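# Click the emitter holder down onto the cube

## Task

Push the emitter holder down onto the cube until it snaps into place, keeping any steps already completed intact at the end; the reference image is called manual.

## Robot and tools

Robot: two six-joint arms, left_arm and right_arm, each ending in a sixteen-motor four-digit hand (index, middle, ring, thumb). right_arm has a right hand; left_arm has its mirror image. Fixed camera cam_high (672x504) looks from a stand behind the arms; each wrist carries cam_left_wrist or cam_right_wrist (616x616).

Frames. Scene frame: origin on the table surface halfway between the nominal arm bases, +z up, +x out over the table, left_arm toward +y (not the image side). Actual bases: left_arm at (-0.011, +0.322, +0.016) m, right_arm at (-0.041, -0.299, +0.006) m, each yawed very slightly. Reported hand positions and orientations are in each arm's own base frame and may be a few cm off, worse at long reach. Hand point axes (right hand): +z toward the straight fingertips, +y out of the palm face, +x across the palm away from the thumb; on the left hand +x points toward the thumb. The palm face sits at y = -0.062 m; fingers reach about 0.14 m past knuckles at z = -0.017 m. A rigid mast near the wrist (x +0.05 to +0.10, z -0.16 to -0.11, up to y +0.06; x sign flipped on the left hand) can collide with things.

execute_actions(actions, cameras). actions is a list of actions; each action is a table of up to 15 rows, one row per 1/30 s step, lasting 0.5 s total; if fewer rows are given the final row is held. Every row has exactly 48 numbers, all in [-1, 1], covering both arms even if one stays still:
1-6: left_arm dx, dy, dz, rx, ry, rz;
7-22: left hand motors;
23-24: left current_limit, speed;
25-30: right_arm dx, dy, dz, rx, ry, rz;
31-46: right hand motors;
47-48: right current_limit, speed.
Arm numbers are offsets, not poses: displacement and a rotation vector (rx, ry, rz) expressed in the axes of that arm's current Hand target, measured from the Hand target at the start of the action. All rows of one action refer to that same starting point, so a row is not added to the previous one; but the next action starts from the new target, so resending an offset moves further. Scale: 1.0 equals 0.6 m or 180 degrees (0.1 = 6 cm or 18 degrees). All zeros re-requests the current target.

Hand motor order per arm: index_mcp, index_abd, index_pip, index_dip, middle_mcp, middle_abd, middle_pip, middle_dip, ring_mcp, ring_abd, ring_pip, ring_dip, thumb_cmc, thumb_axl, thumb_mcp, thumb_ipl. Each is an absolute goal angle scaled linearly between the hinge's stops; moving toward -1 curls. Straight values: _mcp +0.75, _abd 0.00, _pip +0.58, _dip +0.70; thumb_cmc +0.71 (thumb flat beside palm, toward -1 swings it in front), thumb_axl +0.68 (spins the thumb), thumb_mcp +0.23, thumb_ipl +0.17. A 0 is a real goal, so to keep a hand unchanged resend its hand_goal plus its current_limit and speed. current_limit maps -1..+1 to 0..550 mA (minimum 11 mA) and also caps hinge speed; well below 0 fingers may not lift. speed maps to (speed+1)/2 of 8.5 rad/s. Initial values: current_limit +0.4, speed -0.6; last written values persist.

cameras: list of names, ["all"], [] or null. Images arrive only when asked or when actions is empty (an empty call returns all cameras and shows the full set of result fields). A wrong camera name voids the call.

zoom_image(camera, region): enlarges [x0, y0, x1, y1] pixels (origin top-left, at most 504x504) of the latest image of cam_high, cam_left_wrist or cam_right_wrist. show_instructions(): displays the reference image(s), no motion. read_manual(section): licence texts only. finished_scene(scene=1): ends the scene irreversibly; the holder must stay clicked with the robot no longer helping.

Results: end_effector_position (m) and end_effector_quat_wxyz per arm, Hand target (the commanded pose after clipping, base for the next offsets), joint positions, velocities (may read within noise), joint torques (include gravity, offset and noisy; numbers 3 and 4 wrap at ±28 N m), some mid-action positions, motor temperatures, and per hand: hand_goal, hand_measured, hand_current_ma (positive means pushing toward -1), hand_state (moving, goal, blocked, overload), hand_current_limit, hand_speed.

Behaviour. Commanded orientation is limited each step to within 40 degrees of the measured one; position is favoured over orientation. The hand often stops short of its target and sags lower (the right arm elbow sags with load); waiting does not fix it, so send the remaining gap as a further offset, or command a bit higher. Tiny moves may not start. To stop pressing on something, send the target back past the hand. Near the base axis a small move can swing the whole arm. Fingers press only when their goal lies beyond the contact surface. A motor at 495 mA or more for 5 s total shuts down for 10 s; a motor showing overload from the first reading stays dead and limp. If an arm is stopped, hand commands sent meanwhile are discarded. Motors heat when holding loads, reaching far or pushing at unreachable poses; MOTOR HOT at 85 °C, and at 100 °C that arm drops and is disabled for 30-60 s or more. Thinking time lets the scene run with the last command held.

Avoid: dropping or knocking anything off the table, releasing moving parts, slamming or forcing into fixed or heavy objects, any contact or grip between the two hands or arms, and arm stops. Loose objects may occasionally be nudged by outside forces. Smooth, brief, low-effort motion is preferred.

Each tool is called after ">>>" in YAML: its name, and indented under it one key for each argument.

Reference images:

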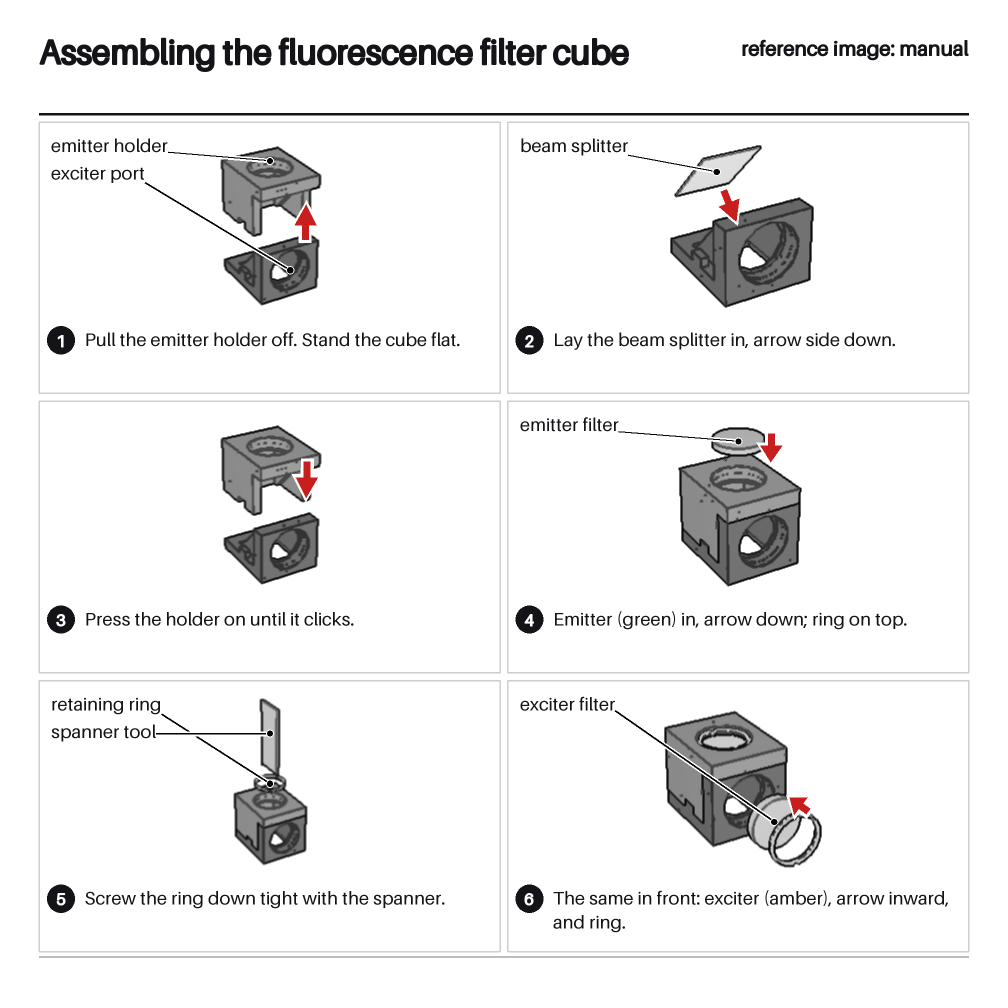

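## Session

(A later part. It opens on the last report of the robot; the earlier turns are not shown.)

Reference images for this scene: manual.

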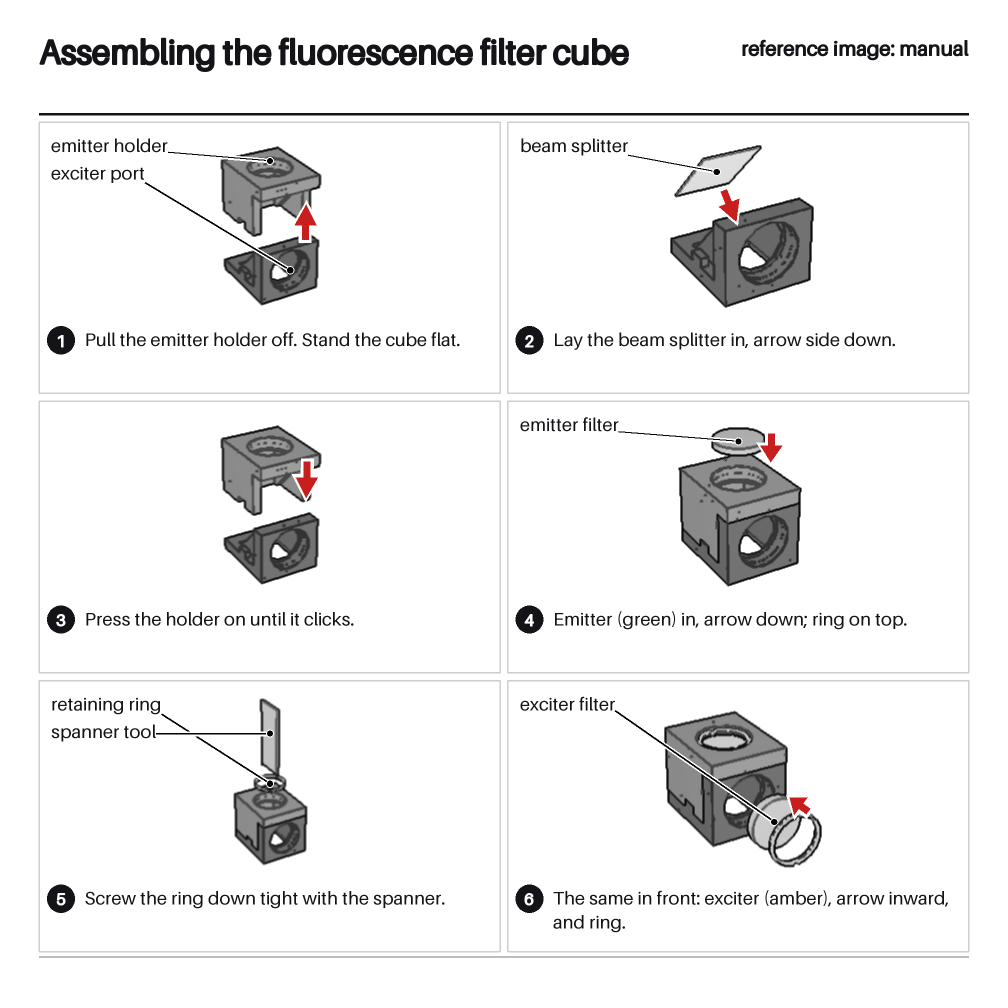

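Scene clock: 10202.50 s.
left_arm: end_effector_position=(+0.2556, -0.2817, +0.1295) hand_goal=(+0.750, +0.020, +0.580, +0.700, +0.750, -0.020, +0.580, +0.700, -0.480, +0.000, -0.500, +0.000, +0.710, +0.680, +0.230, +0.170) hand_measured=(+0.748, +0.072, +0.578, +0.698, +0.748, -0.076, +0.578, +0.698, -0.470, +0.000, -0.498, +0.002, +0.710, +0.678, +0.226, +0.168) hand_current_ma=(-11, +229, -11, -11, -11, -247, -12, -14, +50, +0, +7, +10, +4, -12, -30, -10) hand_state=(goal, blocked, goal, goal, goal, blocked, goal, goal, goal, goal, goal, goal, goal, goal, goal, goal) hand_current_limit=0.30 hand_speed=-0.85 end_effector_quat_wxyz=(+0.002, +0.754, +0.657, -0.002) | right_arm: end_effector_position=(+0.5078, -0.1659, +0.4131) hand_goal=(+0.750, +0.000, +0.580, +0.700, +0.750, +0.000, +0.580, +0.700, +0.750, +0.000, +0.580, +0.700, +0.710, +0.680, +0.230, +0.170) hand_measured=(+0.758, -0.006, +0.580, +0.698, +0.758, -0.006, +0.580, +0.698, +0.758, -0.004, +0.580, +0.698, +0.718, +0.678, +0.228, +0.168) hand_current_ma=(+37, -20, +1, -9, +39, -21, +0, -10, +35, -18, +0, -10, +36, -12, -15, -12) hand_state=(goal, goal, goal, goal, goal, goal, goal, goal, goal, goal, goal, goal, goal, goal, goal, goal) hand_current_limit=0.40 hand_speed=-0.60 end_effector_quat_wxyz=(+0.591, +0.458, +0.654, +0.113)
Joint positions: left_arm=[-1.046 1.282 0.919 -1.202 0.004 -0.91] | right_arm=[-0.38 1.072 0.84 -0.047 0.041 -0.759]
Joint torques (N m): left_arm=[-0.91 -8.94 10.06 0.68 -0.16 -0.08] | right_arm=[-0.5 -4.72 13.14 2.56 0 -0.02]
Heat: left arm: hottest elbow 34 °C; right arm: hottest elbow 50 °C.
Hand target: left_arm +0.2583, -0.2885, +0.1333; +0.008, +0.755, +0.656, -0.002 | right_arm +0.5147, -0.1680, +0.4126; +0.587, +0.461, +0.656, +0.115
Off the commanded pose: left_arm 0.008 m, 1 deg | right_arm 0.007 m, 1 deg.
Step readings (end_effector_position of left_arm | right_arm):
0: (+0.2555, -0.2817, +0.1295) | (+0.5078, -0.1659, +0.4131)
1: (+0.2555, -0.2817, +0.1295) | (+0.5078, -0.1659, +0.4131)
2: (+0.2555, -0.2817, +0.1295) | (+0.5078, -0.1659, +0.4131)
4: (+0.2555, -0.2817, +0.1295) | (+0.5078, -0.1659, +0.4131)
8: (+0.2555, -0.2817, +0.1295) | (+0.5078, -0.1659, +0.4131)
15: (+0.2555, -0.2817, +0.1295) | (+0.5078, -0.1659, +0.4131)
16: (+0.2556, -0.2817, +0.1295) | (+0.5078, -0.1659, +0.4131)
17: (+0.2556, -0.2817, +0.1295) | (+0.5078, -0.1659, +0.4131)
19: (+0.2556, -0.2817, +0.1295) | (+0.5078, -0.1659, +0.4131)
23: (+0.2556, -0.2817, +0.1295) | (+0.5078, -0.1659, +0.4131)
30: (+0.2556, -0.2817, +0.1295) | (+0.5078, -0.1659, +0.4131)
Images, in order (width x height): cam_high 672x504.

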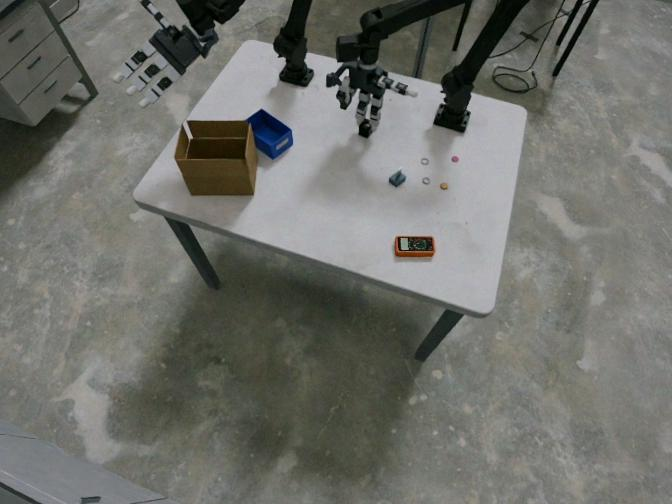

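>>> execute_actions:
  actions:
    - [[-0.003,0.007,-0.015,-0.003,-0.002,0,0.75,0.02,0.58,0.7,0.75,-0.02,0.58,0.7,-0.48,0,-0.5,0,0.71,0.68,0.23,0.17,0.3,-0.85,0,0,0,0,0,0,0.75,0,0.58,0.7,0.75,0,0.58,0.7,0.75,0,0.58,0.7,0.71,0.68,0.23,0.17,0.4,-0.6]]
    - [[0,0.002,-0.01,0,0,0,0.75,0.02,0.58,0.7,0.75,-0.02,0.58,0.7,-0.48,0,-0.5,0,0.71,0.68,0.23,0.17,0.3,-0.85,0,0,0,0,0,0,0.75,0,0.58,0.7,0.75,0,0.58,0.7,0.75,0,0.58,0.7,0.71,0.68,0.23,0.17,0.4,-0.6]]
  cameras: ["cam_high"]

>>> zoom_image:
  camera: "cam_high"
  region: [350, 108, 386, 144]

Scene clock: 10212.23 s.
left_arm: end_effector_position=(+0.2543, -0.2780, +0.1298) hand_goal=(+0.750, +0.020, +0.580, +0.700, +0.750, -0.020, +0.580, +0.700, -0.480, +0.000, -0.500, +0.000, +0.710, +0.680, +0.230, +0.170) hand_measured=(+0.748, +0.072, +0.578, +0.698, +0.748, -0.076, +0.578, +0.698, -0.470, +0.000, -0.498, +0.002, +0.710, +0.678, +0.226, +0.168) hand_current_ma=(-11, +223, -11, -11, -11, -247, -12, -13, +50, +0, +7, +10, +4, -12, -30, -10) hand_state=(goal, blocked, goal, goal, goal, blocked, goal, goal, goal, goal, goal, goal, goal, goal, goal, goal) hand_current_limit=0.30 hand_speed=-0.85 end_effector_quat_wxyz=(-0.005, +0.754, +0.657, +0.001) | right_arm: end_effector_position=(+0.5078, -0.1659, +0.4131) hand_goal=(+0.750, +0.000, +0.580, +0.700, +0.750, +0.000, +0.580, +0.700, +0.750, +0.000, +0.580, +0.700, +0.710, +0.680, +0.230, +0.170) hand_measured=(+0.758, -0.006, +0.580, +0.698, +0.758, -0.006, +0.580, +0.698, +0.758, -0.004, +0.580, +0.698, +0.718, +0.678, +0.228, +0.168) hand_current_ma=(+37, -20, +1, -9, +39, -21, +0, -10, +35, -18, +0, -10, +36, -12, -15, -12) hand_state=(goal, goal, goal, goal, goal, goal, goal, goal, goal, goal, goal, goal, goal, goal, goal, goal) hand_current_limit=0.40 hand_speed=-0.60 end_effector_quat_wxyz=(+0.591, +0.458, +0.654, +0.113)
Joint positions: left_arm=[-1.046 1.282 0.921 -1.22 0 -0.91] | right_arm=[-0.38 1.072 0.84 -0.047 0.041 -0.759]
Joint torques (N m): left_arm=[-0.26 -10.29 12.68 0.25 -0.15 -0.03] | right_arm=[-0.5 -4.72 13.12 2.58 -0.01 -0.02]
Heat: left arm: hottest elbow 34 °C; right arm: hottest elbow 50 °C.
Hand target: left_arm +0.2633, -0.2907, +0.1483; +0.013, +0.755, +0.656, -0.001 | right_arm +0.5147, -0.1680, +0.4126; +0.587, +0.461, +0.656, +0.115
Off the commanded pose: left_arm 0.024 m, 2 deg | right_arm 0.007 m, 1 deg.
Step readings (end_effector_position of left_arm | right_arm):
0: (+0.2556, -0.2817, +0.1295) | (+0.5078, -0.1659, +0.4131)
1: (+0.2556, -0.2816, +0.1295) | (+0.5078, -0.1659, +0.4131)
2: (+0.2558, -0.2813, +0.1297) | (+0.5078, -0.1659, +0.4131)
4: (+0.2559, -0.2812, +0.1297) | (+0.5078, -0.1659, +0.4131)
8: (+0.2559, -0.2812, +0.1297) | (+0.5078, -0.1659, +0.4131)
15: (+0.2559, -0.2812, +0.1297) | (+0.5078, -0.1659, +0.4131)
16: (+0.2557, -0.2808, +0.1297) | (+0.5078, -0.1659, +0.4131)
17: (+0.2553, -0.2801, +0.1298) | (+0.5078, -0.1659, +0.4131)
19: (+0.2547, -0.2787, +0.1299) | (+0.5078, -0.1659, +0.4131)
23: (+0.2543, -0.2780, +0.1298) | (+0.5078, -0.1659, +0.4131)
30: (+0.2543, -0.2780, +0.1298) | (+0.5078, -0.1659, +0.4131)
Images, in order (width x height): cam_high 672x504.

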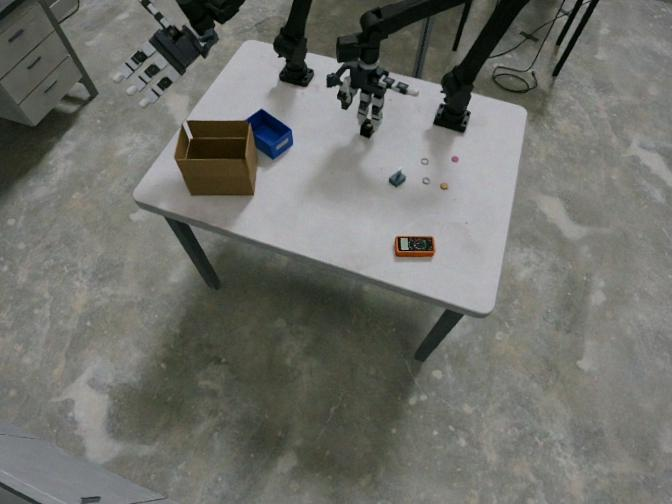

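Scaled by 14.000 from the camera's 672x504 image, which has a finer 960x720 frame.

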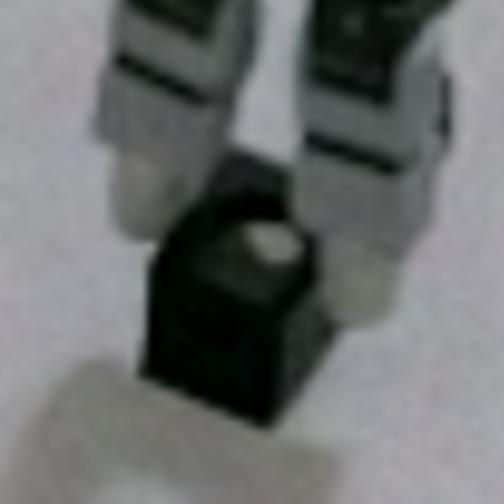

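>>> execute_actions:
  actions:
    - [[0,0.003,-0.01,0,0,0,0.75,0.02,0.58,0.7,0.75,-0.02,0.58,0.7,-0.48,0,-0.5,0,0.71,0.68,0.23,0.17,0.3,-0.85,0,0,0,0,0,0,0.75,0,0.58,0.7,0.75,0,0.58,0.7,0.75,0,0.58,0.7,0.71,0.68,0.23,0.17,0.4,-0.6]]
  cameras: ["cam_high"]

>>> zoom_image:
  camera: "cam_high"
  region: [350, 108, 386, 144]

Scene clock: 10220.00 s.
left_arm: end_effector_position=(+0.2548, -0.2788, +0.1352) hand_goal=(+0.750, +0.020, +0.580, +0.700, +0.750, -0.020, +0.580, +0.700, -0.480, +0.000, -0.500, +0.000, +0.710, +0.680, +0.230, +0.170) hand_measured=(+0.748, +0.066, +0.578, +0.698, +0.748, -0.068, +0.578, +0.698, -0.470, +0.000, -0.498, +0.002, +0.710, +0.678, +0.226, +0.168) hand_current_ma=(-11, +200, -11, -11, -11, -212, -12, -12, +50, +0, +7, +10, +4, -12, -30, -10) hand_state=(goal, blocked, goal, goal, goal, blocked, goal, goal, goal, goal, goal, goal, goal, goal, goal, goal) hand_current_limit=0.30 hand_speed=-0.85 end_effector_quat_wxyz=(-0.007, +0.754, +0.657, +0.002) | right_arm: end_effector_position=(+0.5078, -0.1659, +0.4131) hand_goal=(+0.750, +0.000, +0.580, +0.700, +0.750, +0.000, +0.580, +0.700, +0.750, +0.000, +0.580, +0.700, +0.710, +0.680, +0.230, +0.170) hand_measured=(+0.758, -0.006, +0.580, +0.698, +0.758, -0.006, +0.580, +0.698, +0.758, -0.004, +0.580, +0.698, +0.718, +0.678, +0.228, +0.168) hand_current_ma=(+37, -20, +1, -9, +39, -21, +0, -10, +35, -18, +0, -10, +36, -12, -15, -12) hand_state=(goal, goal, goal, goal, goal, goal, goal, goal, goal, goal, goal, goal, goal, goal, goal, goal) hand_current_limit=0.40 hand_speed=-0.60 end_effector_quat_wxyz=(+0.591, +0.458, +0.654, +0.113)
Joint positions: left_arm=[-1.046 1.282 0.936 -1.239 -0.001 -0.91] | right_arm=[-0.38 1.072 0.84 -0.047 0.041 -0.759]
Joint torques (N m): left_arm=[-0.03 -10.52 12.62 0.28 -0.11 0.01] | right_arm=[-0.5 -4.72 13.12 2.58 -0.01 -0.02]
Heat: left arm: hottest elbow 34 °C; right arm: hottest elbow 50 °C.
Hand target: left_arm +0.2649, -0.2908, +0.1543; +0.013, +0.755, +0.656, -0.001 | right_arm +0.5147, -0.1680, +0.4126; +0.587, +0.461, +0.656, +0.115
Off the commanded pose: left_arm 0.025 m, 2 deg | right_arm 0.007 m, 1 deg.
Step readings (end_effector_position of left_arm | right_arm):
0: (+0.2543, -0.2780, +0.1298) | (+0.5078, -0.1659, +0.4131)
1: (+0.2542, -0.2779, +0.1301) | (+0.5078, -0.1659, +0.4131)
2: (+0.2541, -0.2776, +0.1311) | (+0.5078, -0.1659, +0.4131)
4: (+0.2541, -0.2778, +0.1328) | (+0.5078, -0.1659, +0.4131)
8: (+0.2548, -0.2787, +0.1349) | (+0.5078, -0.1659, +0.4131)
15: (+0.2548, -0.2788, +0.1352) | (+0.5078, -0.1659, +0.4131)
Images, in order (width x height): cam_high 672x504.

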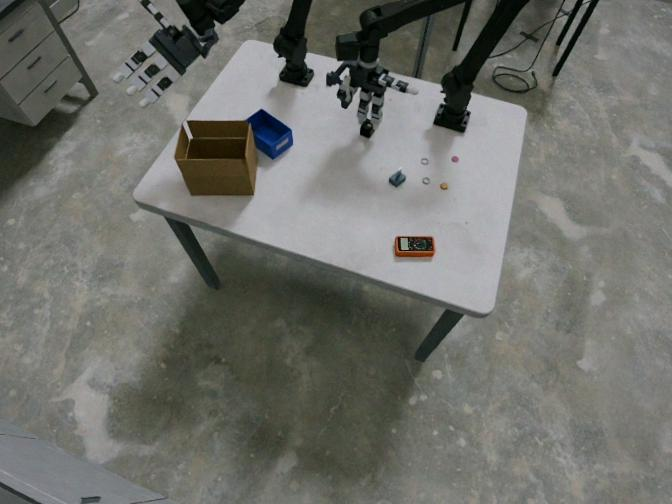

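Scaled by 14.000 from the camera's 672x504 image, which has a finer 960x720 frame.

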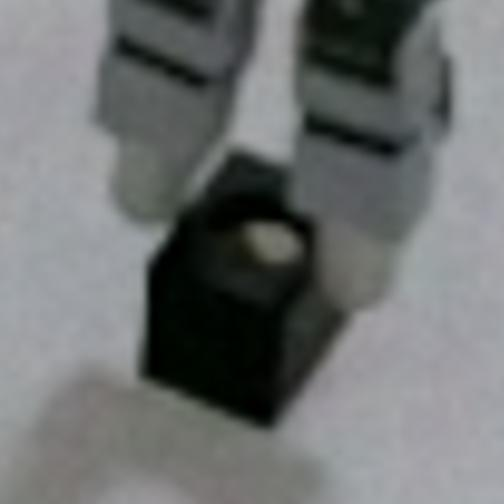

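>>> execute_actions:
  actions:
    - [[0,0,0,0,0,0,0.75,0.14,0.58,0.7,0.75,-0.14,0.58,0.7,-0.48,0,-0.5,0,0.71,0.68,0.23,0.17,0.3,-0.7,0,0,0,0,0,0,0.75,0,0.58,0.7,0.75,0,0.58,0.7,0.75,0,0.58,0.7,0.71,0.68,0.23,0.17,0.4,-0.6]]
    - [[0.0119,-0.0244,0.04,0.0058,0.0059,0,0.75,0.14,0.58,0.7,0.75,-0.14,0.58,0.7,-0.48,0,-0.5,0,0.71,0.68,0.23,0.17,0.3,-0.7,0,0,0,0,0,0,0.75,0,0.58,0.7,0.75,0,0.58,0.7,0.75,0,0.58,0.7,0.71,0.68,0.23,0.17,0.4,-0.6]]
    - [[0,0,0.028,0,0,0,0.75,0.14,0.58,0.7,0.75,-0.14,0.58,0.7,-0.48,0,-0.5,0,0.71,0.68,0.23,0.17,0.3,-0.7,0,0,0,0,0,0,0.75,0,0.58,0.7,0.75,0,0.58,0.7,0.75,0,0.58,0.7,0.71,0.68,0.23,0.17,0.4,-0.6]]
  cameras: ["cam_high"]

>>> zoom_image:
  camera: "cam_high"
  region: [350, 108, 386, 144]

Scene clock: 10254.93 s.
left_arm: end_effector_position=(+0.2548, -0.2788, +0.1196) hand_goal=(+0.750, +0.140, +0.580, +0.700, +0.750, -0.140, +0.580, +0.700, -0.480, +0.000, -0.500, +0.000, +0.710, +0.680, +0.230, +0.170) hand_measured=(+0.748, +0.136, +0.578, +0.698, +0.748, -0.136, +0.578, +0.698, -0.470, +0.000, -0.498, +0.002, +0.710, +0.678, +0.226, +0.168) hand_current_ma=(-9, -14, -11, -11, -10, +16, -12, -12, +50, +0, +7, +10, +4, -12, -29, -10) hand_state=(goal, goal, goal, goal, goal, goal, goal, goal, goal, goal, goal, goal, goal, goal, goal, goal) hand_current_limit=0.30 hand_speed=-0.70 end_effector_quat_wxyz=(+0.005, +0.754, +0.657, -0.001) | right_arm: end_effector_position=(+0.5078, -0.1659, +0.4131) hand_goal=(+0.750, +0.000, +0.580, +0.700, +0.750, +0.000, +0.580, +0.700, +0.750, +0.000, +0.580, +0.700, +0.710, +0.680, +0.230, +0.170) hand_measured=(+0.758, -0.006, +0.580, +0.698, +0.758, -0.006, +0.580, +0.698, +0.758, -0.004, +0.580, +0.698, +0.718, +0.678, +0.228, +0.168) hand_current_ma=(+37, -20, +1, -9, +39, -21, +0, -10, +35, -18, +0, -10, +36, -12, -15, -12) hand_state=(goal, goal, goal, goal, goal, goal, goal, goal, goal, goal, goal, goal, goal, goal, goal, goal) hand_current_limit=0.40 hand_speed=-0.60 end_effector_quat_wxyz=(+0.591, +0.458, +0.654, +0.113)
Joint positions: left_arm=[-1.046 1.283 0.89 -1.168 -0.001 -0.91] | right_arm=[-0.38 1.072 0.84 -0.047 0.041 -0.759]
Joint torques (N m): left_arm=[-1.38 -8.29 8.21 0.92 0.01 -0.18] | right_arm=[-0.44 -4.66 13.12 2.58 -0.01 -0.02]
Heat: left arm: hottest elbow 37 °C; right arm: hottest elbow 50 °C.
Hand target: left_arm +0.2518, -0.2822, +0.1131; +0.000, +0.755, +0.656, +0.000 | right_arm +0.5147, -0.1680, +0.4126; +0.587, +0.461, +0.656, +0.115
Off the commanded pose: left_arm 0.008 m, 1 deg | right_arm 0.007 m, 1 deg.
Step readings (end_effector_position of left_arm | right_arm):
0: (+0.2548, -0.2788, +0.1352) | (+0.5078, -0.1659, +0.4131)
1: (+0.2548, -0.2788, +0.1352) | (+0.5078, -0.1659, +0.4131)
2: (+0.2548, -0.2788, +0.1352) | (+0.5078, -0.1659, +0.4131)
4: (+0.2548, -0.2788, +0.1352) | (+0.5078, -0.1659, +0.4131)
8: (+0.2548, -0.2788, +0.1352) | (+0.5078, -0.1659, +0.4131)
15: (+0.2548, -0.2788, +0.1352) | (+0.5078, -0.1659, +0.4131)
16: (+0.2549, -0.2789, +0.1348) | (+0.5078, -0.1659, +0.4131)
17: (+0.2553, -0.2797, +0.1340) | (+0.5078, -0.1659, +0.4131)
19: (+0.2554, -0.2799, +0.1324) | (+0.5078, -0.1659, +0.4131)
23: (+0.2552, -0.2794, +0.1313) | (+0.5078, -0.1659, +0.4131)
30: (+0.2553, -0.2797, +0.1313) | (+0.5078, -0.1659, +0.4131)
31: (+0.2554, -0.2798, +0.1303) | (+0.5078, -0.1659, +0.4131)
32: (+0.2561, -0.2811, +0.1280) | (+0.5078, -0.1659, +0.4131)
34: (+0.2557, -0.2804, +0.1231) | (+0.5078, -0.1659, +0.4131)
38: (+0.2544, -0.2781, +0.1195) | (+0.5078, -0.1659, +0.4131)
45: (+0.2548, -0.2788, +0.1196) | (+0.5078, -0.1659, +0.4131)
Images, in order (width x height): cam_high 672x504.

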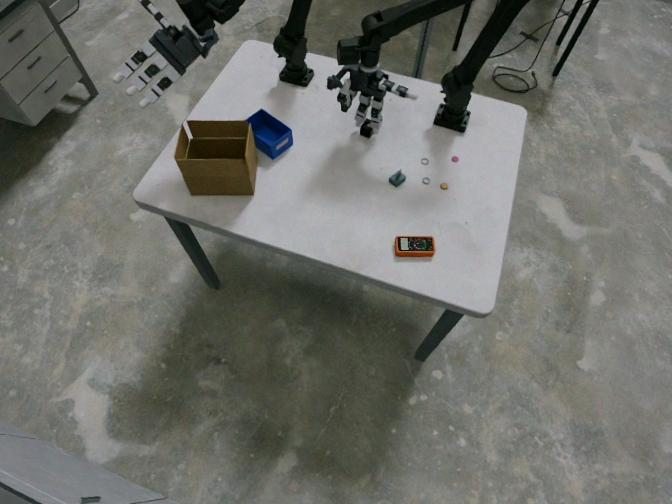

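Scaled by 14.000 from the camera's 672x504 image, which has a finer 960x720 frame.

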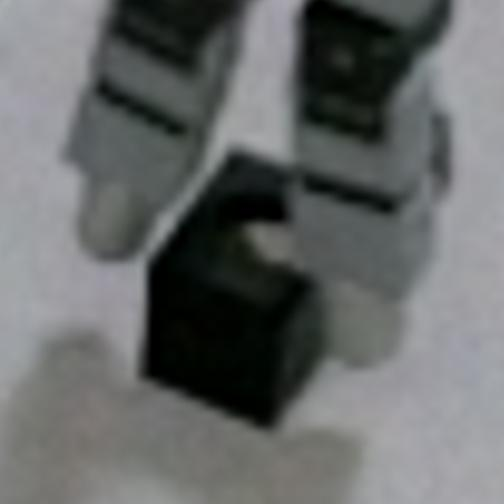

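>>> execute_actions:
  actions:
    - [[0,0,0,0,0,0,0.75,0.06,0.58,0.7,0.75,-0.06,0.58,0.7,-0.48,0,-0.5,0,0.71,0.68,0.23,0.17,0.2,-0.85,0,0,0,0,0,0,0.75,0,0.58,0.7,0.75,0,0.58,0.7,0.75,0,0.58,0.7,0.71,0.68,0.23,0.17,0.4,-0.6]]
    - [[0,0,0,0,0,0,0.75,-0.02,0.58,0.7,0.75,0.02,0.58,0.7,-0.48,0,-0.5,0,0.71,0.68,0.23,0.17,0.6,-0.85,0,0,0,0,0,0,0.75,0,0.58,0.7,0.75,0,0.58,0.7,0.75,0,0.58,0.7,0.71,0.68,0.23,0.17,0.4,-0.6]]
    - [[-0.008,0.016,-0.03,-0.007,-0.005,0,0.75,-0.02,0.58,0.7,0.75,0.02,0.58,0.7,-0.48,0,-0.5,0,0.71,0.68,0.23,0.17,0.6,-0.85,0,0,0,0,0,0,0.75,0,0.58,0.7,0.75,0,0.58,0.7,0.75,0,0.58,0.7,0.71,0.68,0.23,0.17,0.4,-0.6]]
  cameras: ["cam_high"]

>>> zoom_image:
  camera: "cam_high"
  region: [350, 108, 386, 144]

Scene clock: 10266.17 s.
left_arm: end_effector_position=(+0.2551, -0.2780, +0.1198) hand_goal=(+0.750, -0.020, +0.580, +0.700, +0.750, +0.020, +0.580, +0.700, -0.480, +0.000, -0.500, +0.000, +0.710, +0.680, +0.230, +0.170) hand_measured=(+0.748, +0.078, +0.578, +0.698, +0.748, -0.084, +0.578, +0.698, -0.470, +0.000, -0.498, +0.002, +0.710, +0.678, +0.226, +0.168) hand_current_ma=(-8, +429, -10, -10, -10, -440, -12, -12, +50, +0, +7, +10, +4, -12, -29, -10) hand_state=(goal, blocked, goal, goal, goal, blocked, goal, goal, goal, goal, goal, goal, goal, goal, goal, goal) hand_current_limit=0.60 hand_speed=-0.85 end_effector_quat_wxyz=(+0.004, +0.754, +0.657, +0.001) | right_arm: end_effector_position=(+0.5078, -0.1659, +0.4131) hand_goal=(+0.750, +0.000, +0.580, +0.700, +0.750, +0.000, +0.580, +0.700, +0.750, +0.000, +0.580, +0.700, +0.710, +0.680, +0.230, +0.170) hand_measured=(+0.758, -0.006, +0.580, +0.698, +0.758, -0.006, +0.580, +0.698, +0.758, -0.004, +0.580, +0.698, +0.718, +0.678, +0.228, +0.168) hand_current_ma=(+37, -20, +1, -9, +39, -21, +0, -10, +35, -18, +0, -10, +36, -12, -15, -12) hand_state=(goal, goal, goal, goal, goal, goal, goal, goal, goal, goal, goal, goal, goal, goal, goal, goal) hand_current_limit=0.40 hand_speed=-0.60 end_effector_quat_wxyz=(+0.591, +0.458, +0.654, +0.113)
Joint positions: left_arm=[-1.046 1.283 0.89 -1.17 -0.004 -0.91] | right_arm=[-0.38 1.072 0.84 -0.047 0.041 -0.759]
Joint torques (N m): left_arm=[-0.97 -9.23 11.62 0.25 -0.18 -0.07] | right_arm=[-0.56 -4.72 13.12 2.56 0 -0.02]
Heat: left arm: hottest elbow 37 °C; right arm: hottest elbow 50 °C.
Hand target: left_arm +0.2606, -0.2883, +0.1311; +0.014, +0.755, +0.656, +0.001 | right_arm +0.5147, -0.1680, +0.4126; +0.587, +0.461, +0.656, +0.115
Off the commanded pose: left_arm 0.016 m, 1 deg | right_arm 0.007 m, 1 deg.
Step readings (end_effector_position of left_arm | right_arm):
0: (+0.2548, -0.2788, +0.1196) | (+0.5078, -0.1659, +0.4131)
1: (+0.2548, -0.2788, +0.1196) | (+0.5078, -0.1659, +0.4131)
2: (+0.2548, -0.2788, +0.1196) | (+0.5078, -0.1659, +0.4131)
4: (+0.2548, -0.2788, +0.1196) | (+0.5078, -0.1659, +0.4131)
8: (+0.2548, -0.2789, +0.1196) | (+0.5078, -0.1659, +0.4131)
15: (+0.2548, -0.2789, +0.1196) | (+0.5078, -0.1659, +0.4131)
16: (+0.2548, -0.2789, +0.1196) | (+0.5078, -0.1659, +0.4131)
17: (+0.2548, -0.2789, +0.1196) | (+0.5078, -0.1659, +0.4131)
19: (+0.2548, -0.2789, +0.1196) | (+0.5078, -0.1659, +0.4131)
23: (+0.2548, -0.2789, +0.1196) | (+0.5078, -0.1659, +0.4131)
30: (+0.2548, -0.2789, +0.1196) | (+0.5078, -0.1659, +0.4131)
31: (+0.2549, -0.2787, +0.1197) | (+0.5078, -0.1659, +0.4131)
32: (+0.2550, -0.2784, +0.1198) | (+0.5078, -0.1659, +0.4131)
34: (+0.2551, -0.2781, +0.1198) | (+0.5078, -0.1659, +0.4131)
38: (+0.2551, -0.2780, +0.1198) | (+0.5078, -0.1659, +0.4131)
45: (+0.2551, -0.2780, +0.1198) | (+0.5078, -0.1659, +0.4131)
Images, in order (width x height): cam_high 672x504.

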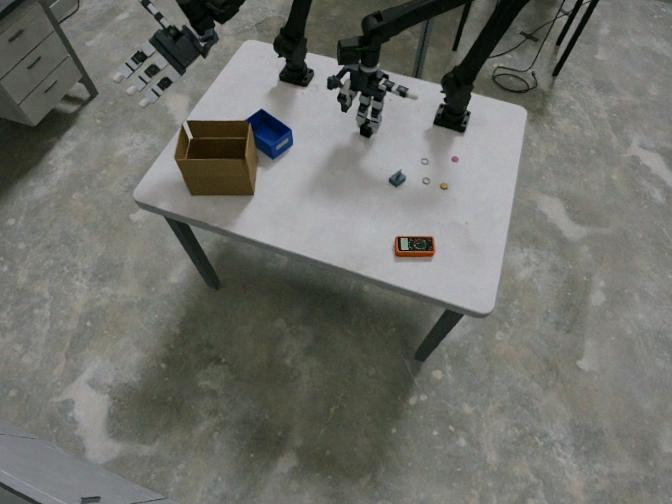

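Scaled by 14.000 from the camera's 672x504 image, which has a finer 960x720 frame.

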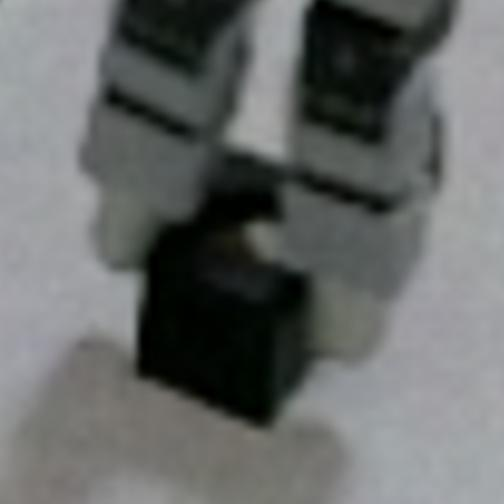

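>>> execute_actions:
  actions:
    - [[-0.001,0.004,-0.015,-0.001,-0.001,0,0.75,-0.02,0.58,0.7,0.75,0.02,0.58,0.7,-0.48,0,-0.5,0,0.71,0.68,0.23,0.17,0.6,-0.85,0,0,0,0,0,0,0.75,0,0.58,0.7,0.75,0,0.58,0.7,0.75,0,0.58,0.7,0.71,0.68,0.23,0.17,0.4,-0.6]]
    - [[0,0.002,-0.01,0,0,0,0.75,-0.02,0.58,0.7,0.75,0.02,0.58,0.7,-0.48,0,-0.5,0,0.71,0.68,0.23,0.17,0.6,-0.85,0,0,0,0,0,0,0.75,0,0.58,0.7,0.75,0,0.58,0.7,0.75,0,0.58,0.7,0.71,0.68,0.23,0.17,0.4,-0.6]]
  cameras: ["cam_high"]

>>> zoom_image:
  camera: "cam_high"
  region: [350, 108, 386, 144]

Scene clock: 10277.60 s.
left_arm: end_effector_position=(+0.2538, -0.2755, +0.1253) hand_goal=(+0.750, -0.020, +0.580, +0.700, +0.750, +0.020, +0.580, +0.700, -0.480, +0.000, -0.500, +0.000, +0.710, +0.680, +0.230, +0.170) hand_measured=(+0.748, +0.070, +0.578, +0.698, +0.748, -0.084, +0.578, +0.698, -0.470, +0.000, -0.498, +0.002, +0.710, +0.678, +0.226, +0.168) hand_current_ma=(-7, +395, -9, -10, -10, -440, -12, -12, +50, +0, +7, +10, +4, -12, -29, -10) hand_state=(goal, blocked, goal, goal, goal, blocked, goal, goal, goal, goal, goal, goal, goal, goal, goal, goal) hand_current_limit=0.60 hand_speed=-0.85 end_effector_quat_wxyz=(-0.006, +0.754, +0.657, +0.004) | right_arm: end_effector_position=(+0.5078, -0.1659, +0.4131) hand_goal=(+0.750, +0.000, +0.580, +0.700, +0.750, +0.000, +0.580, +0.700, +0.750, +0.000, +0.580, +0.700, +0.710, +0.680, +0.230, +0.170) hand_measured=(+0.758, -0.006, +0.580, +0.698, +0.758, -0.006, +0.580, +0.698, +0.758, -0.004, +0.580, +0.698, +0.718, +0.678, +0.228, +0.168) hand_current_ma=(+37, -20, +1, -9, +39, -21, +0, -10, +35, -18, +0, -10, +36, -12, -15, -12) hand_state=(goal, goal, goal, goal, goal, goal, goal, goal, goal, goal, goal, goal, goal, goal, goal, goal) hand_current_limit=0.40 hand_speed=-0.60 end_effector_quat_wxyz=(+0.591, +0.458, +0.654, +0.113)
Joint positions: left_arm=[-1.046 1.283 0.907 -1.209 -0.005 -0.91] | right_arm=[-0.38 1.072 0.84 -0.047 0.041 -0.759]
Joint torques (N m): left_arm=[-0.21 -10.64 12.82 0.25 -0.17 -0.03] | right_arm=[-0.5 -4.72 13.12 2.56 -0.01 -0.03]
Heat: left arm: hottest elbow 38 °C; right arm: hottest elbow 50 °C.
Hand target: left_arm +0.2638, -0.2891, +0.1461; +0.016, +0.755, +0.656, +0.001 | right_arm +0.5147, -0.1680, +0.4126; +0.587, +0.461, +0.656, +0.115
Off the commanded pose: left_arm 0.027 m, 3 deg | right_arm 0.007 m, 1 deg.
Step readings (end_effector_position of left_arm | right_arm):
0: (+0.2551, -0.2780, +0.1198) | (+0.5078, -0.1659, +0.4131)
1: (+0.2550, -0.2778, +0.1201) | (+0.5078, -0.1659, +0.4131)
2: (+0.2546, -0.2771, +0.1205) | (+0.5078, -0.1659, +0.4131)
4: (+0.2539, -0.2757, +0.1208) | (+0.5078, -0.1659, +0.4131)
8: (+0.2533, -0.2747, +0.1207) | (+0.5078, -0.1659, +0.4131)
15: (+0.2533, -0.2746, +0.1207) | (+0.5078, -0.1659, +0.4131)
16: (+0.2532, -0.2744, +0.1209) | (+0.5078, -0.1659, +0.4131)
17: (+0.2529, -0.2740, +0.1216) | (+0.5078, -0.1659, +0.4131)
19: (+0.2531, -0.2742, +0.1233) | (+0.5078, -0.1659, +0.4131)
23: (+0.2538, -0.2755, +0.1253) | (+0.5078, -0.1659, +0.4131)
30: (+0.2538, -0.2755, +0.1253) | (+0.5078, -0.1659, +0.4131)
Images, in order (width x height): cam_high 672x504.

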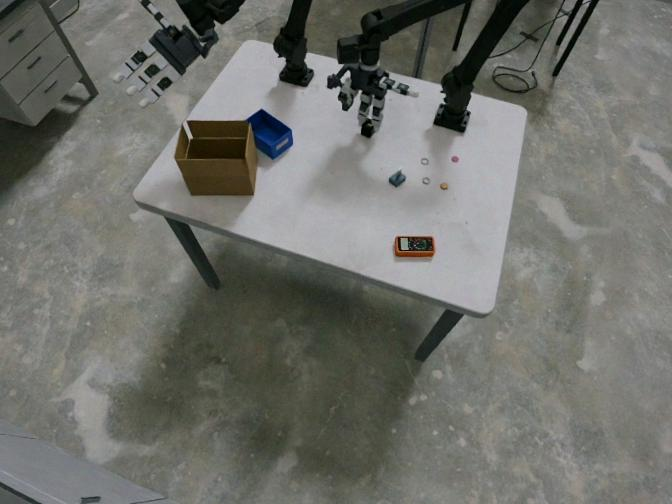

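Scaled by 14.000 from the camera's 672x504 image, which has a finer 960x720 frame.

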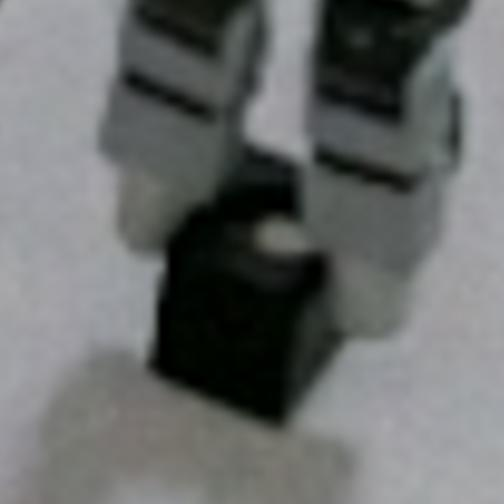

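>>> execute_actions:
  actions:
    - [[0,0.0,-0.008,0,0,0,0.75,-0.02,0.58,0.7,0.75,0.02,0.58,0.7,-0.48,0,-0.5,0,0.71,0.68,0.23,0.17,0.6,-0.85,0,0,0,0,0,0,0.75,0,0.58,0.7,0.75,0,0.58,0.7,0.75,0,0.58,0.7,0.71,0.68,0.23,0.17,0.4,-0.6]]
  cameras: ["cam_high"]

>>> zoom_image:
  camera: "cam_high"
  region: [354, 112, 380, 138]

Scene clock: 10285.57 s.
left_arm: end_effector_position=(+0.2538, -0.2754, +0.1283) hand_goal=(+0.750, -0.020, +0.580, +0.700, +0.750, +0.020, +0.580, +0.700, -0.480, +0.000, -0.500, +0.000, +0.710, +0.680, +0.230, +0.170) hand_measured=(+0.748, +0.066, +0.578, +0.698, +0.748, -0.082, +0.578, +0.698, -0.470, +0.000, -0.498, +0.002, +0.710, +0.678, +0.226, +0.168) hand_current_ma=(-7, +373, -9, -10, -10, -440, -12, -12, +50, +0, +7, +10, +4, -12, -29, -10) hand_state=(goal, blocked, goal, goal, goal, blocked, goal, goal, goal, goal, goal, goal, goal, goal, goal, goal) hand_current_limit=0.60 hand_speed=-0.85 end_effector_quat_wxyz=(-0.009, +0.754, +0.657, +0.005) | right_arm: end_effector_position=(+0.5078, -0.1659, +0.4131) hand_goal=(+0.750, +0.000, +0.580, +0.700, +0.750, +0.000, +0.580, +0.700, +0.750, +0.000, +0.580, +0.700, +0.710, +0.680, +0.230, +0.170) hand_measured=(+0.758, -0.006, +0.580, +0.698, +0.758, -0.006, +0.580, +0.698, +0.758, -0.004, +0.580, +0.698, +0.718, +0.678, +0.228, +0.168) hand_current_ma=(+37, -20, +1, -9, +39, -21, +0, -10, +35, -18, +0, -10, +36, -12, -15, -12) hand_state=(goal, goal, goal, goal, goal, goal, goal, goal, goal, goal, goal, goal, goal, goal, goal, goal) hand_current_limit=0.40 hand_speed=-0.60 end_effector_quat_wxyz=(+0.591, +0.458, +0.654, +0.113)
Joint positions: left_arm=[-1.046 1.283 0.916 -1.223 -0.006 -0.91] | right_arm=[-0.38 1.072 0.84 -0.047 0.041 -0.759]
Joint torques (N m): left_arm=[-0.15 -11.11 12.88 0.17 -0.18 -0.01] | right_arm=[-0.56 -4.72 13.14 2.58 -0.01 -0.01]
Heat: left arm: hottest elbow 38 °C; right arm: hottest elbow 50 °C.
Hand target: left_arm +0.2637, -0.2890, +0.1510; +0.016, +0.755, +0.656, +0.001 | right_arm +0.5147, -0.1680, +0.4126; +0.587, +0.461, +0.656, +0.115
Off the commanded pose: left_arm 0.028 m, 3 deg | right_arm 0.007 m, 1 deg.
Step readings (end_effector_position of left_arm | right_arm):
0: (+0.2538, -0.2755, +0.1253) | (+0.5078, -0.1659, +0.4131)
1: (+0.2538, -0.2754, +0.1255) | (+0.5078, -0.1659, +0.4131)
2: (+0.2535, -0.2750, +0.1260) | (+0.5078, -0.1659, +0.4131)
4: (+0.2534, -0.2748, +0.1270) | (+0.5078, -0.1659, +0.4131)
8: (+0.2539, -0.2755, +0.1283) | (+0.5078, -0.1659, +0.4131)
15: (+0.2538, -0.2754, +0.1283) | (+0.5078, -0.1659, +0.4131)
Images, in order (width x height): cam_high 672x504.

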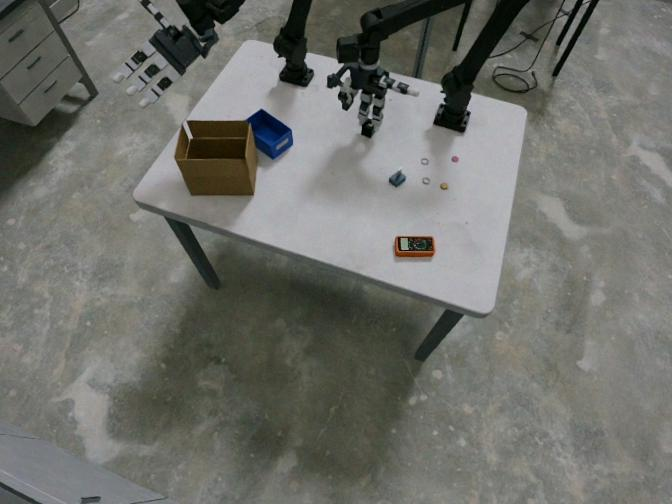

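Scaled by 19.385 from the camera's 672x504 image, which has a finer 960x720 frame.

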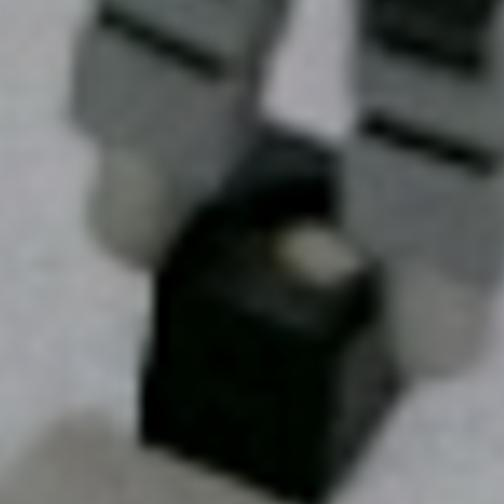

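>>> execute_actions:
  actions:
    - [[0.0138,-0.0236,0.035,0.0065,0.006,0,0.75,-0.02,0.58,0.7,0.75,0.02,0.58,0.7,-0.48,0,-0.5,0,0.71,0.68,0.23,0.17,0.6,-0.85,0,0,0,0,0,0,0.75,0,0.58,0.7,0.75,0,0.58,0.7,0.75,0,0.58,0.7,0.71,0.68,0.23,0.17,0.4,-0.6]]
    - [[0,0,0.035,0,0,0,0.75,-0.02,0.58,0.7,0.75,0.02,0.58,0.7,-0.48,0,-0.5,0,0.71,0.68,0.23,0.17,0.6,-0.85,0,0,0,0,0,0,0.75,0,0.58,0.7,0.75,0,0.58,0.7,0.75,0,0.58,0.7,0.71,0.68,0.23,0.17,0.4,-0.6]]
  cameras: ["cam_high"]

>>> zoom_image:
  camera: "cam_high"
  region: [354, 112, 380, 138]

Scene clock: 10447.43 s.
left_arm: end_effector_position=(+0.2556, -0.2788, +0.1189) hand_goal=(+0.750, -0.020, +0.580, +0.700, +0.750, +0.020, +0.580, +0.700, -0.480, +0.000, -0.500, +0.000, +0.710, +0.680, +0.230, +0.170) hand_measured=(+0.750, +0.070, +0.578, +0.698, +0.750, -0.082, +0.580, +0.698, -0.470, +0.000, -0.498, +0.002, +0.710, +0.678, +0.226, +0.168) hand_current_ma=(-3, +394, -7, -10, +4, -440, -2, -10, +50, +0, +7, +10, +4, -12, -29, -10) hand_state=(goal, blocked, goal, goal, goal, blocked, goal, goal, goal, goal, goal, goal, goal, goal, goal, goal) hand_current_limit=0.60 hand_speed=-0.85 end_effector_quat_wxyz=(+0.008, +0.753, +0.657, +0.001) | right_arm: end_effector_position=(+0.5078, -0.1659, +0.4131) hand_goal=(+0.750, +0.000, +0.580, +0.700, +0.750, +0.000, +0.580, +0.700, +0.750, +0.000, +0.580, +0.700, +0.710, +0.680, +0.230, +0.170) hand_measured=(+0.758, -0.006, +0.580, +0.698, +0.758, -0.006, +0.580, +0.698, +0.758, -0.004, +0.580, +0.698, +0.718, +0.678, +0.228, +0.168) hand_current_ma=(+37, -20, +1, -9, +39, -21, +0, -10, +35, -18, +0, -10, +36, -12, -15, -12) hand_state=(goal, goal, goal, goal, goal, goal, goal, goal, goal, goal, goal, goal, goal, goal, goal, goal) hand_current_limit=0.40 hand_speed=-0.60 end_effector_quat_wxyz=(+0.591, +0.458, +0.654, +0.113)
Joint positions: left_arm=[-1.046 1.282 0.886 -1.159 -0.005 -0.91] | right_arm=[-0.38 1.072 0.84 -0.047 0.041 -0.759]
Joint torques (N m): left_arm=[-1.61 -8.82 7.17 1.43 0.02 -0.16] | right_arm=[-0.56 -4.72 13.12 2.58 -0.01 -0.02]
Motor temperatures (°C): left_arm=[25 29 40 24 26 26] | right_arm=[23 28 50 25 23 22]
Heat: left arm: hottest elbow 40 °C; right arm: hottest elbow 50 °C.
Hand target: left_arm +0.2514, -0.2793, +0.1085; +0.002, +0.755, +0.656, +0.001 | right_arm +0.5147, -0.1680, +0.4126; +0.587, +0.461, +0.656, +0.115
Off the commanded pose: left_arm 0.011 m, 1 deg | right_arm 0.007 m, 1 deg.
Step readings (end_effector_position of left_arm | right_arm):
0: (+0.2538, -0.2754, +0.1283) | (+0.5078, -0.1659, +0.4131)
1: (+0.2538, -0.2755, +0.1281) | (+0.5078, -0.1659, +0.4131)
2: (+0.2540, -0.2758, +0.1278) | (+0.5078, -0.1659, +0.4131)
4: (+0.2541, -0.2760, +0.1276) | (+0.5078, -0.1659, +0.4131)
8: (+0.2542, -0.2761, +0.1276) | (+0.5078, -0.1659, +0.4131)
15: (+0.2542, -0.2761, +0.1276) | (+0.5078, -0.1659, +0.4131)
16: (+0.2542, -0.2764, +0.1264) | (+0.5078, -0.1659, +0.4131)
17: (+0.2551, -0.2778, +0.1242) | (+0.5078, -0.1659, +0.4131)
19: (+0.2552, -0.2781, +0.1202) | (+0.5078, -0.1659, +0.4131)
23: (+0.2553, -0.2782, +0.1188) | (+0.5078, -0.1659, +0.4131)
30: (+0.2556, -0.2787, +0.1189) | (+0.5078, -0.1659, +0.4131)
Images, in order (width x height): cam_high 672x504.

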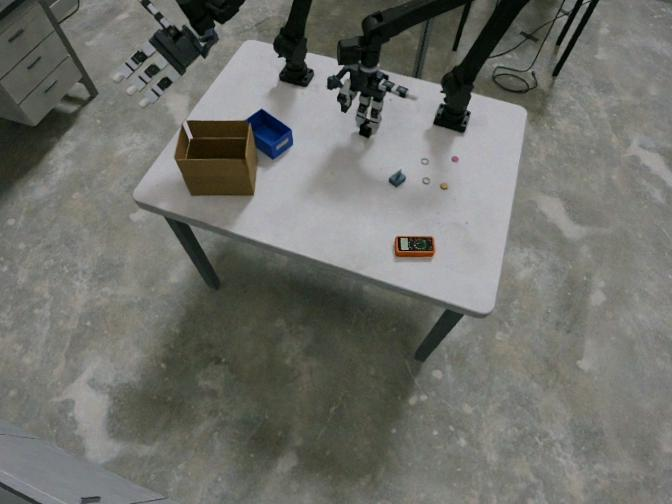

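Scaled by 19.385 from the camera's 672x504 image, which has a finer 960x720 frame.

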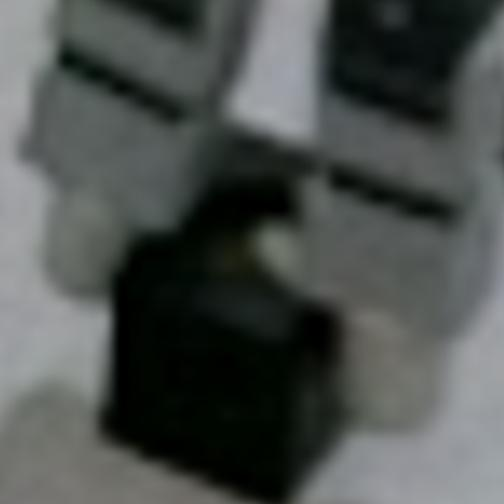

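>>> execute_actions:
  actions:
    - [[0.002,-0.004,0.02,0.005,0.004,0,0.75,-0.02,0.58,0.7,0.75,0.02,0.58,0.7,-0.48,0,-0.5,0,0.71,0.68,0.23,0.17,0.6,-0.85,0,0,0,0,0,0,0.75,0,0.58,0.7,0.75,0,0.58,0.7,0.75,0,0.58,0.7,0.71,0.68,0.23,0.17,0.4,-0.6]]
    - [[0.002,-0.004,0.02,0.005,0.004,0,0.75,-0.02,0.58,0.7,0.75,0.02,0.58,0.7,-0.48,0,-0.5,0,0.71,0.68,0.23,0.17,0.6,-0.85,0,0,0,0,0,0,0.75,0,0.58,0.7,0.75,0,0.58,0.7,0.75,0,0.58,0.7,0.71,0.68,0.23,0.17,0.4,-0.6]]
  cameras: ["cam_high"]

>>> zoom_image:
  camera: "cam_high"
  region: [354, 112, 380, 138]

Scene clock: 10460.97 s.
left_arm: end_effector_position=(+0.2553, -0.2788, +0.1151) hand_goal=(+0.750, -0.020, +0.580, +0.700, +0.750, +0.020, +0.580, +0.700, -0.480, +0.000, -0.500, +0.000, +0.710, +0.680, +0.230, +0.170) hand_measured=(+0.748, +0.072, +0.582, +0.702, +0.754, -0.088, +0.580, +0.698, -0.470, +0.000, -0.498, +0.002, +0.710, +0.678, +0.226, +0.168) hand_current_ma=(-8, +399, +8, +12, +15, -440, +4, -8, +50, +0, +7, +10, +4, -12, -29, -10) hand_state=(goal, blocked, goal, goal, goal, blocked, goal, goal, goal, goal, goal, goal, goal, goal, goal, goal) hand_current_limit=0.60 hand_speed=-0.85 end_effector_quat_wxyz=(+0.011, +0.753, +0.657, +0.000) | right_arm: end_effector_position=(+0.5078, -0.1659, +0.4131) hand_goal=(+0.750, +0.000, +0.580, +0.700, +0.750, +0.000, +0.580, +0.700, +0.750, +0.000, +0.580, +0.700, +0.710, +0.680, +0.230, +0.170) hand_measured=(+0.758, -0.006, +0.580, +0.698, +0.758, -0.006, +0.580, +0.698, +0.758, -0.004, +0.580, +0.698, +0.718, +0.678, +0.228, +0.168) hand_current_ma=(+37, -20, +1, -9, +39, -21, +0, -10, +35, -18, +0, -10, +36, -12, -15, -12) hand_state=(goal, goal, goal, goal, goal, goal, goal, goal, goal, goal, goal, goal, goal, goal, goal, goal) hand_current_limit=0.40 hand_speed=-0.60 end_effector_quat_wxyz=(+0.591, +0.458, +0.654, +0.113)
Joint positions: left_arm=[-1.046 1.282 0.875 -1.143 -0.003 -0.91] | right_arm=[-0.38 1.072 0.84 -0.047 0.041 -0.759]
Joint torques (N m): left_arm=[-1.44 -5.54 5.57 1.55 0.36 -0.18] | right_arm=[-0.5 -4.72 13.12 2.56 0 -0.02]
Heat: left arm: hottest elbow 38 °C; right arm: hottest elbow 50 °C.
Hand target: left_arm +0.2470, -0.2762, +0.0845; -0.018, +0.755, +0.656, +0.000 | right_arm +0.5147, -0.1680, +0.4126; +0.587, +0.461, +0.656, +0.115
Off the commanded pose: left_arm 0.032 m, 3 deg | right_arm 0.007 m, 1 deg.
Step readings (end_effector_position of left_arm | right_arm):
0: (+0.2557, -0.2789, +0.1189) | (+0.5078, -0.1659, +0.4131)
1: (+0.2556, -0.2788, +0.1185) | (+0.5078, -0.1659, +0.4131)
2: (+0.2556, -0.2791, +0.1177) | (+0.5078, -0.1659, +0.4131)
4: (+0.2554, -0.2787, +0.1161) | (+0.5078, -0.1659, +0.4131)
8: (+0.2554, -0.2786, +0.1157) | (+0.5078, -0.1659, +0.4131)
15: (+0.2554, -0.2786, +0.1157) | (+0.5078, -0.1659, +0.4131)
16: (+0.2553, -0.2786, +0.1152) | (+0.5078, -0.1659, +0.4131)
17: (+0.2553, -0.2786, +0.1151) | (+0.5078, -0.1659, +0.4131)
19: (+0.2553, -0.2786, +0.1151) | (+0.5078, -0.1659, +0.4131)
23: (+0.2553, -0.2787, +0.1151) | (+0.5078, -0.1659, +0.4131)
30: (+0.2553, -0.2787, +0.1151) | (+0.5078, -0.1659, +0.4131)
Images, in order (width x height): cam_high 672x504.

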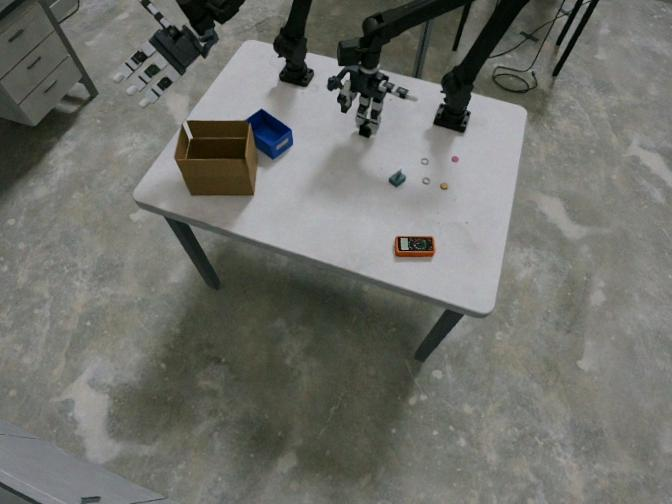

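Scaled by 19.385 from the camera's 672x504 image, which has a finer 960x720 frame.

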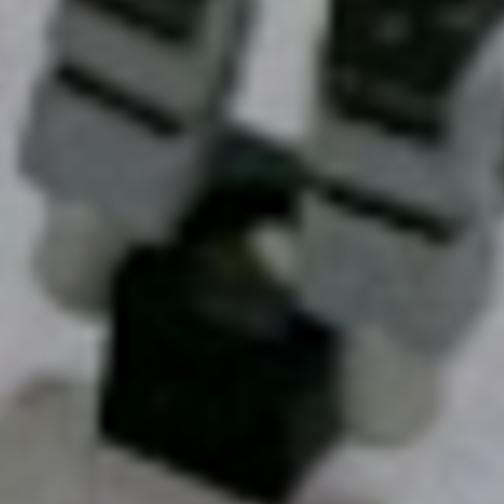

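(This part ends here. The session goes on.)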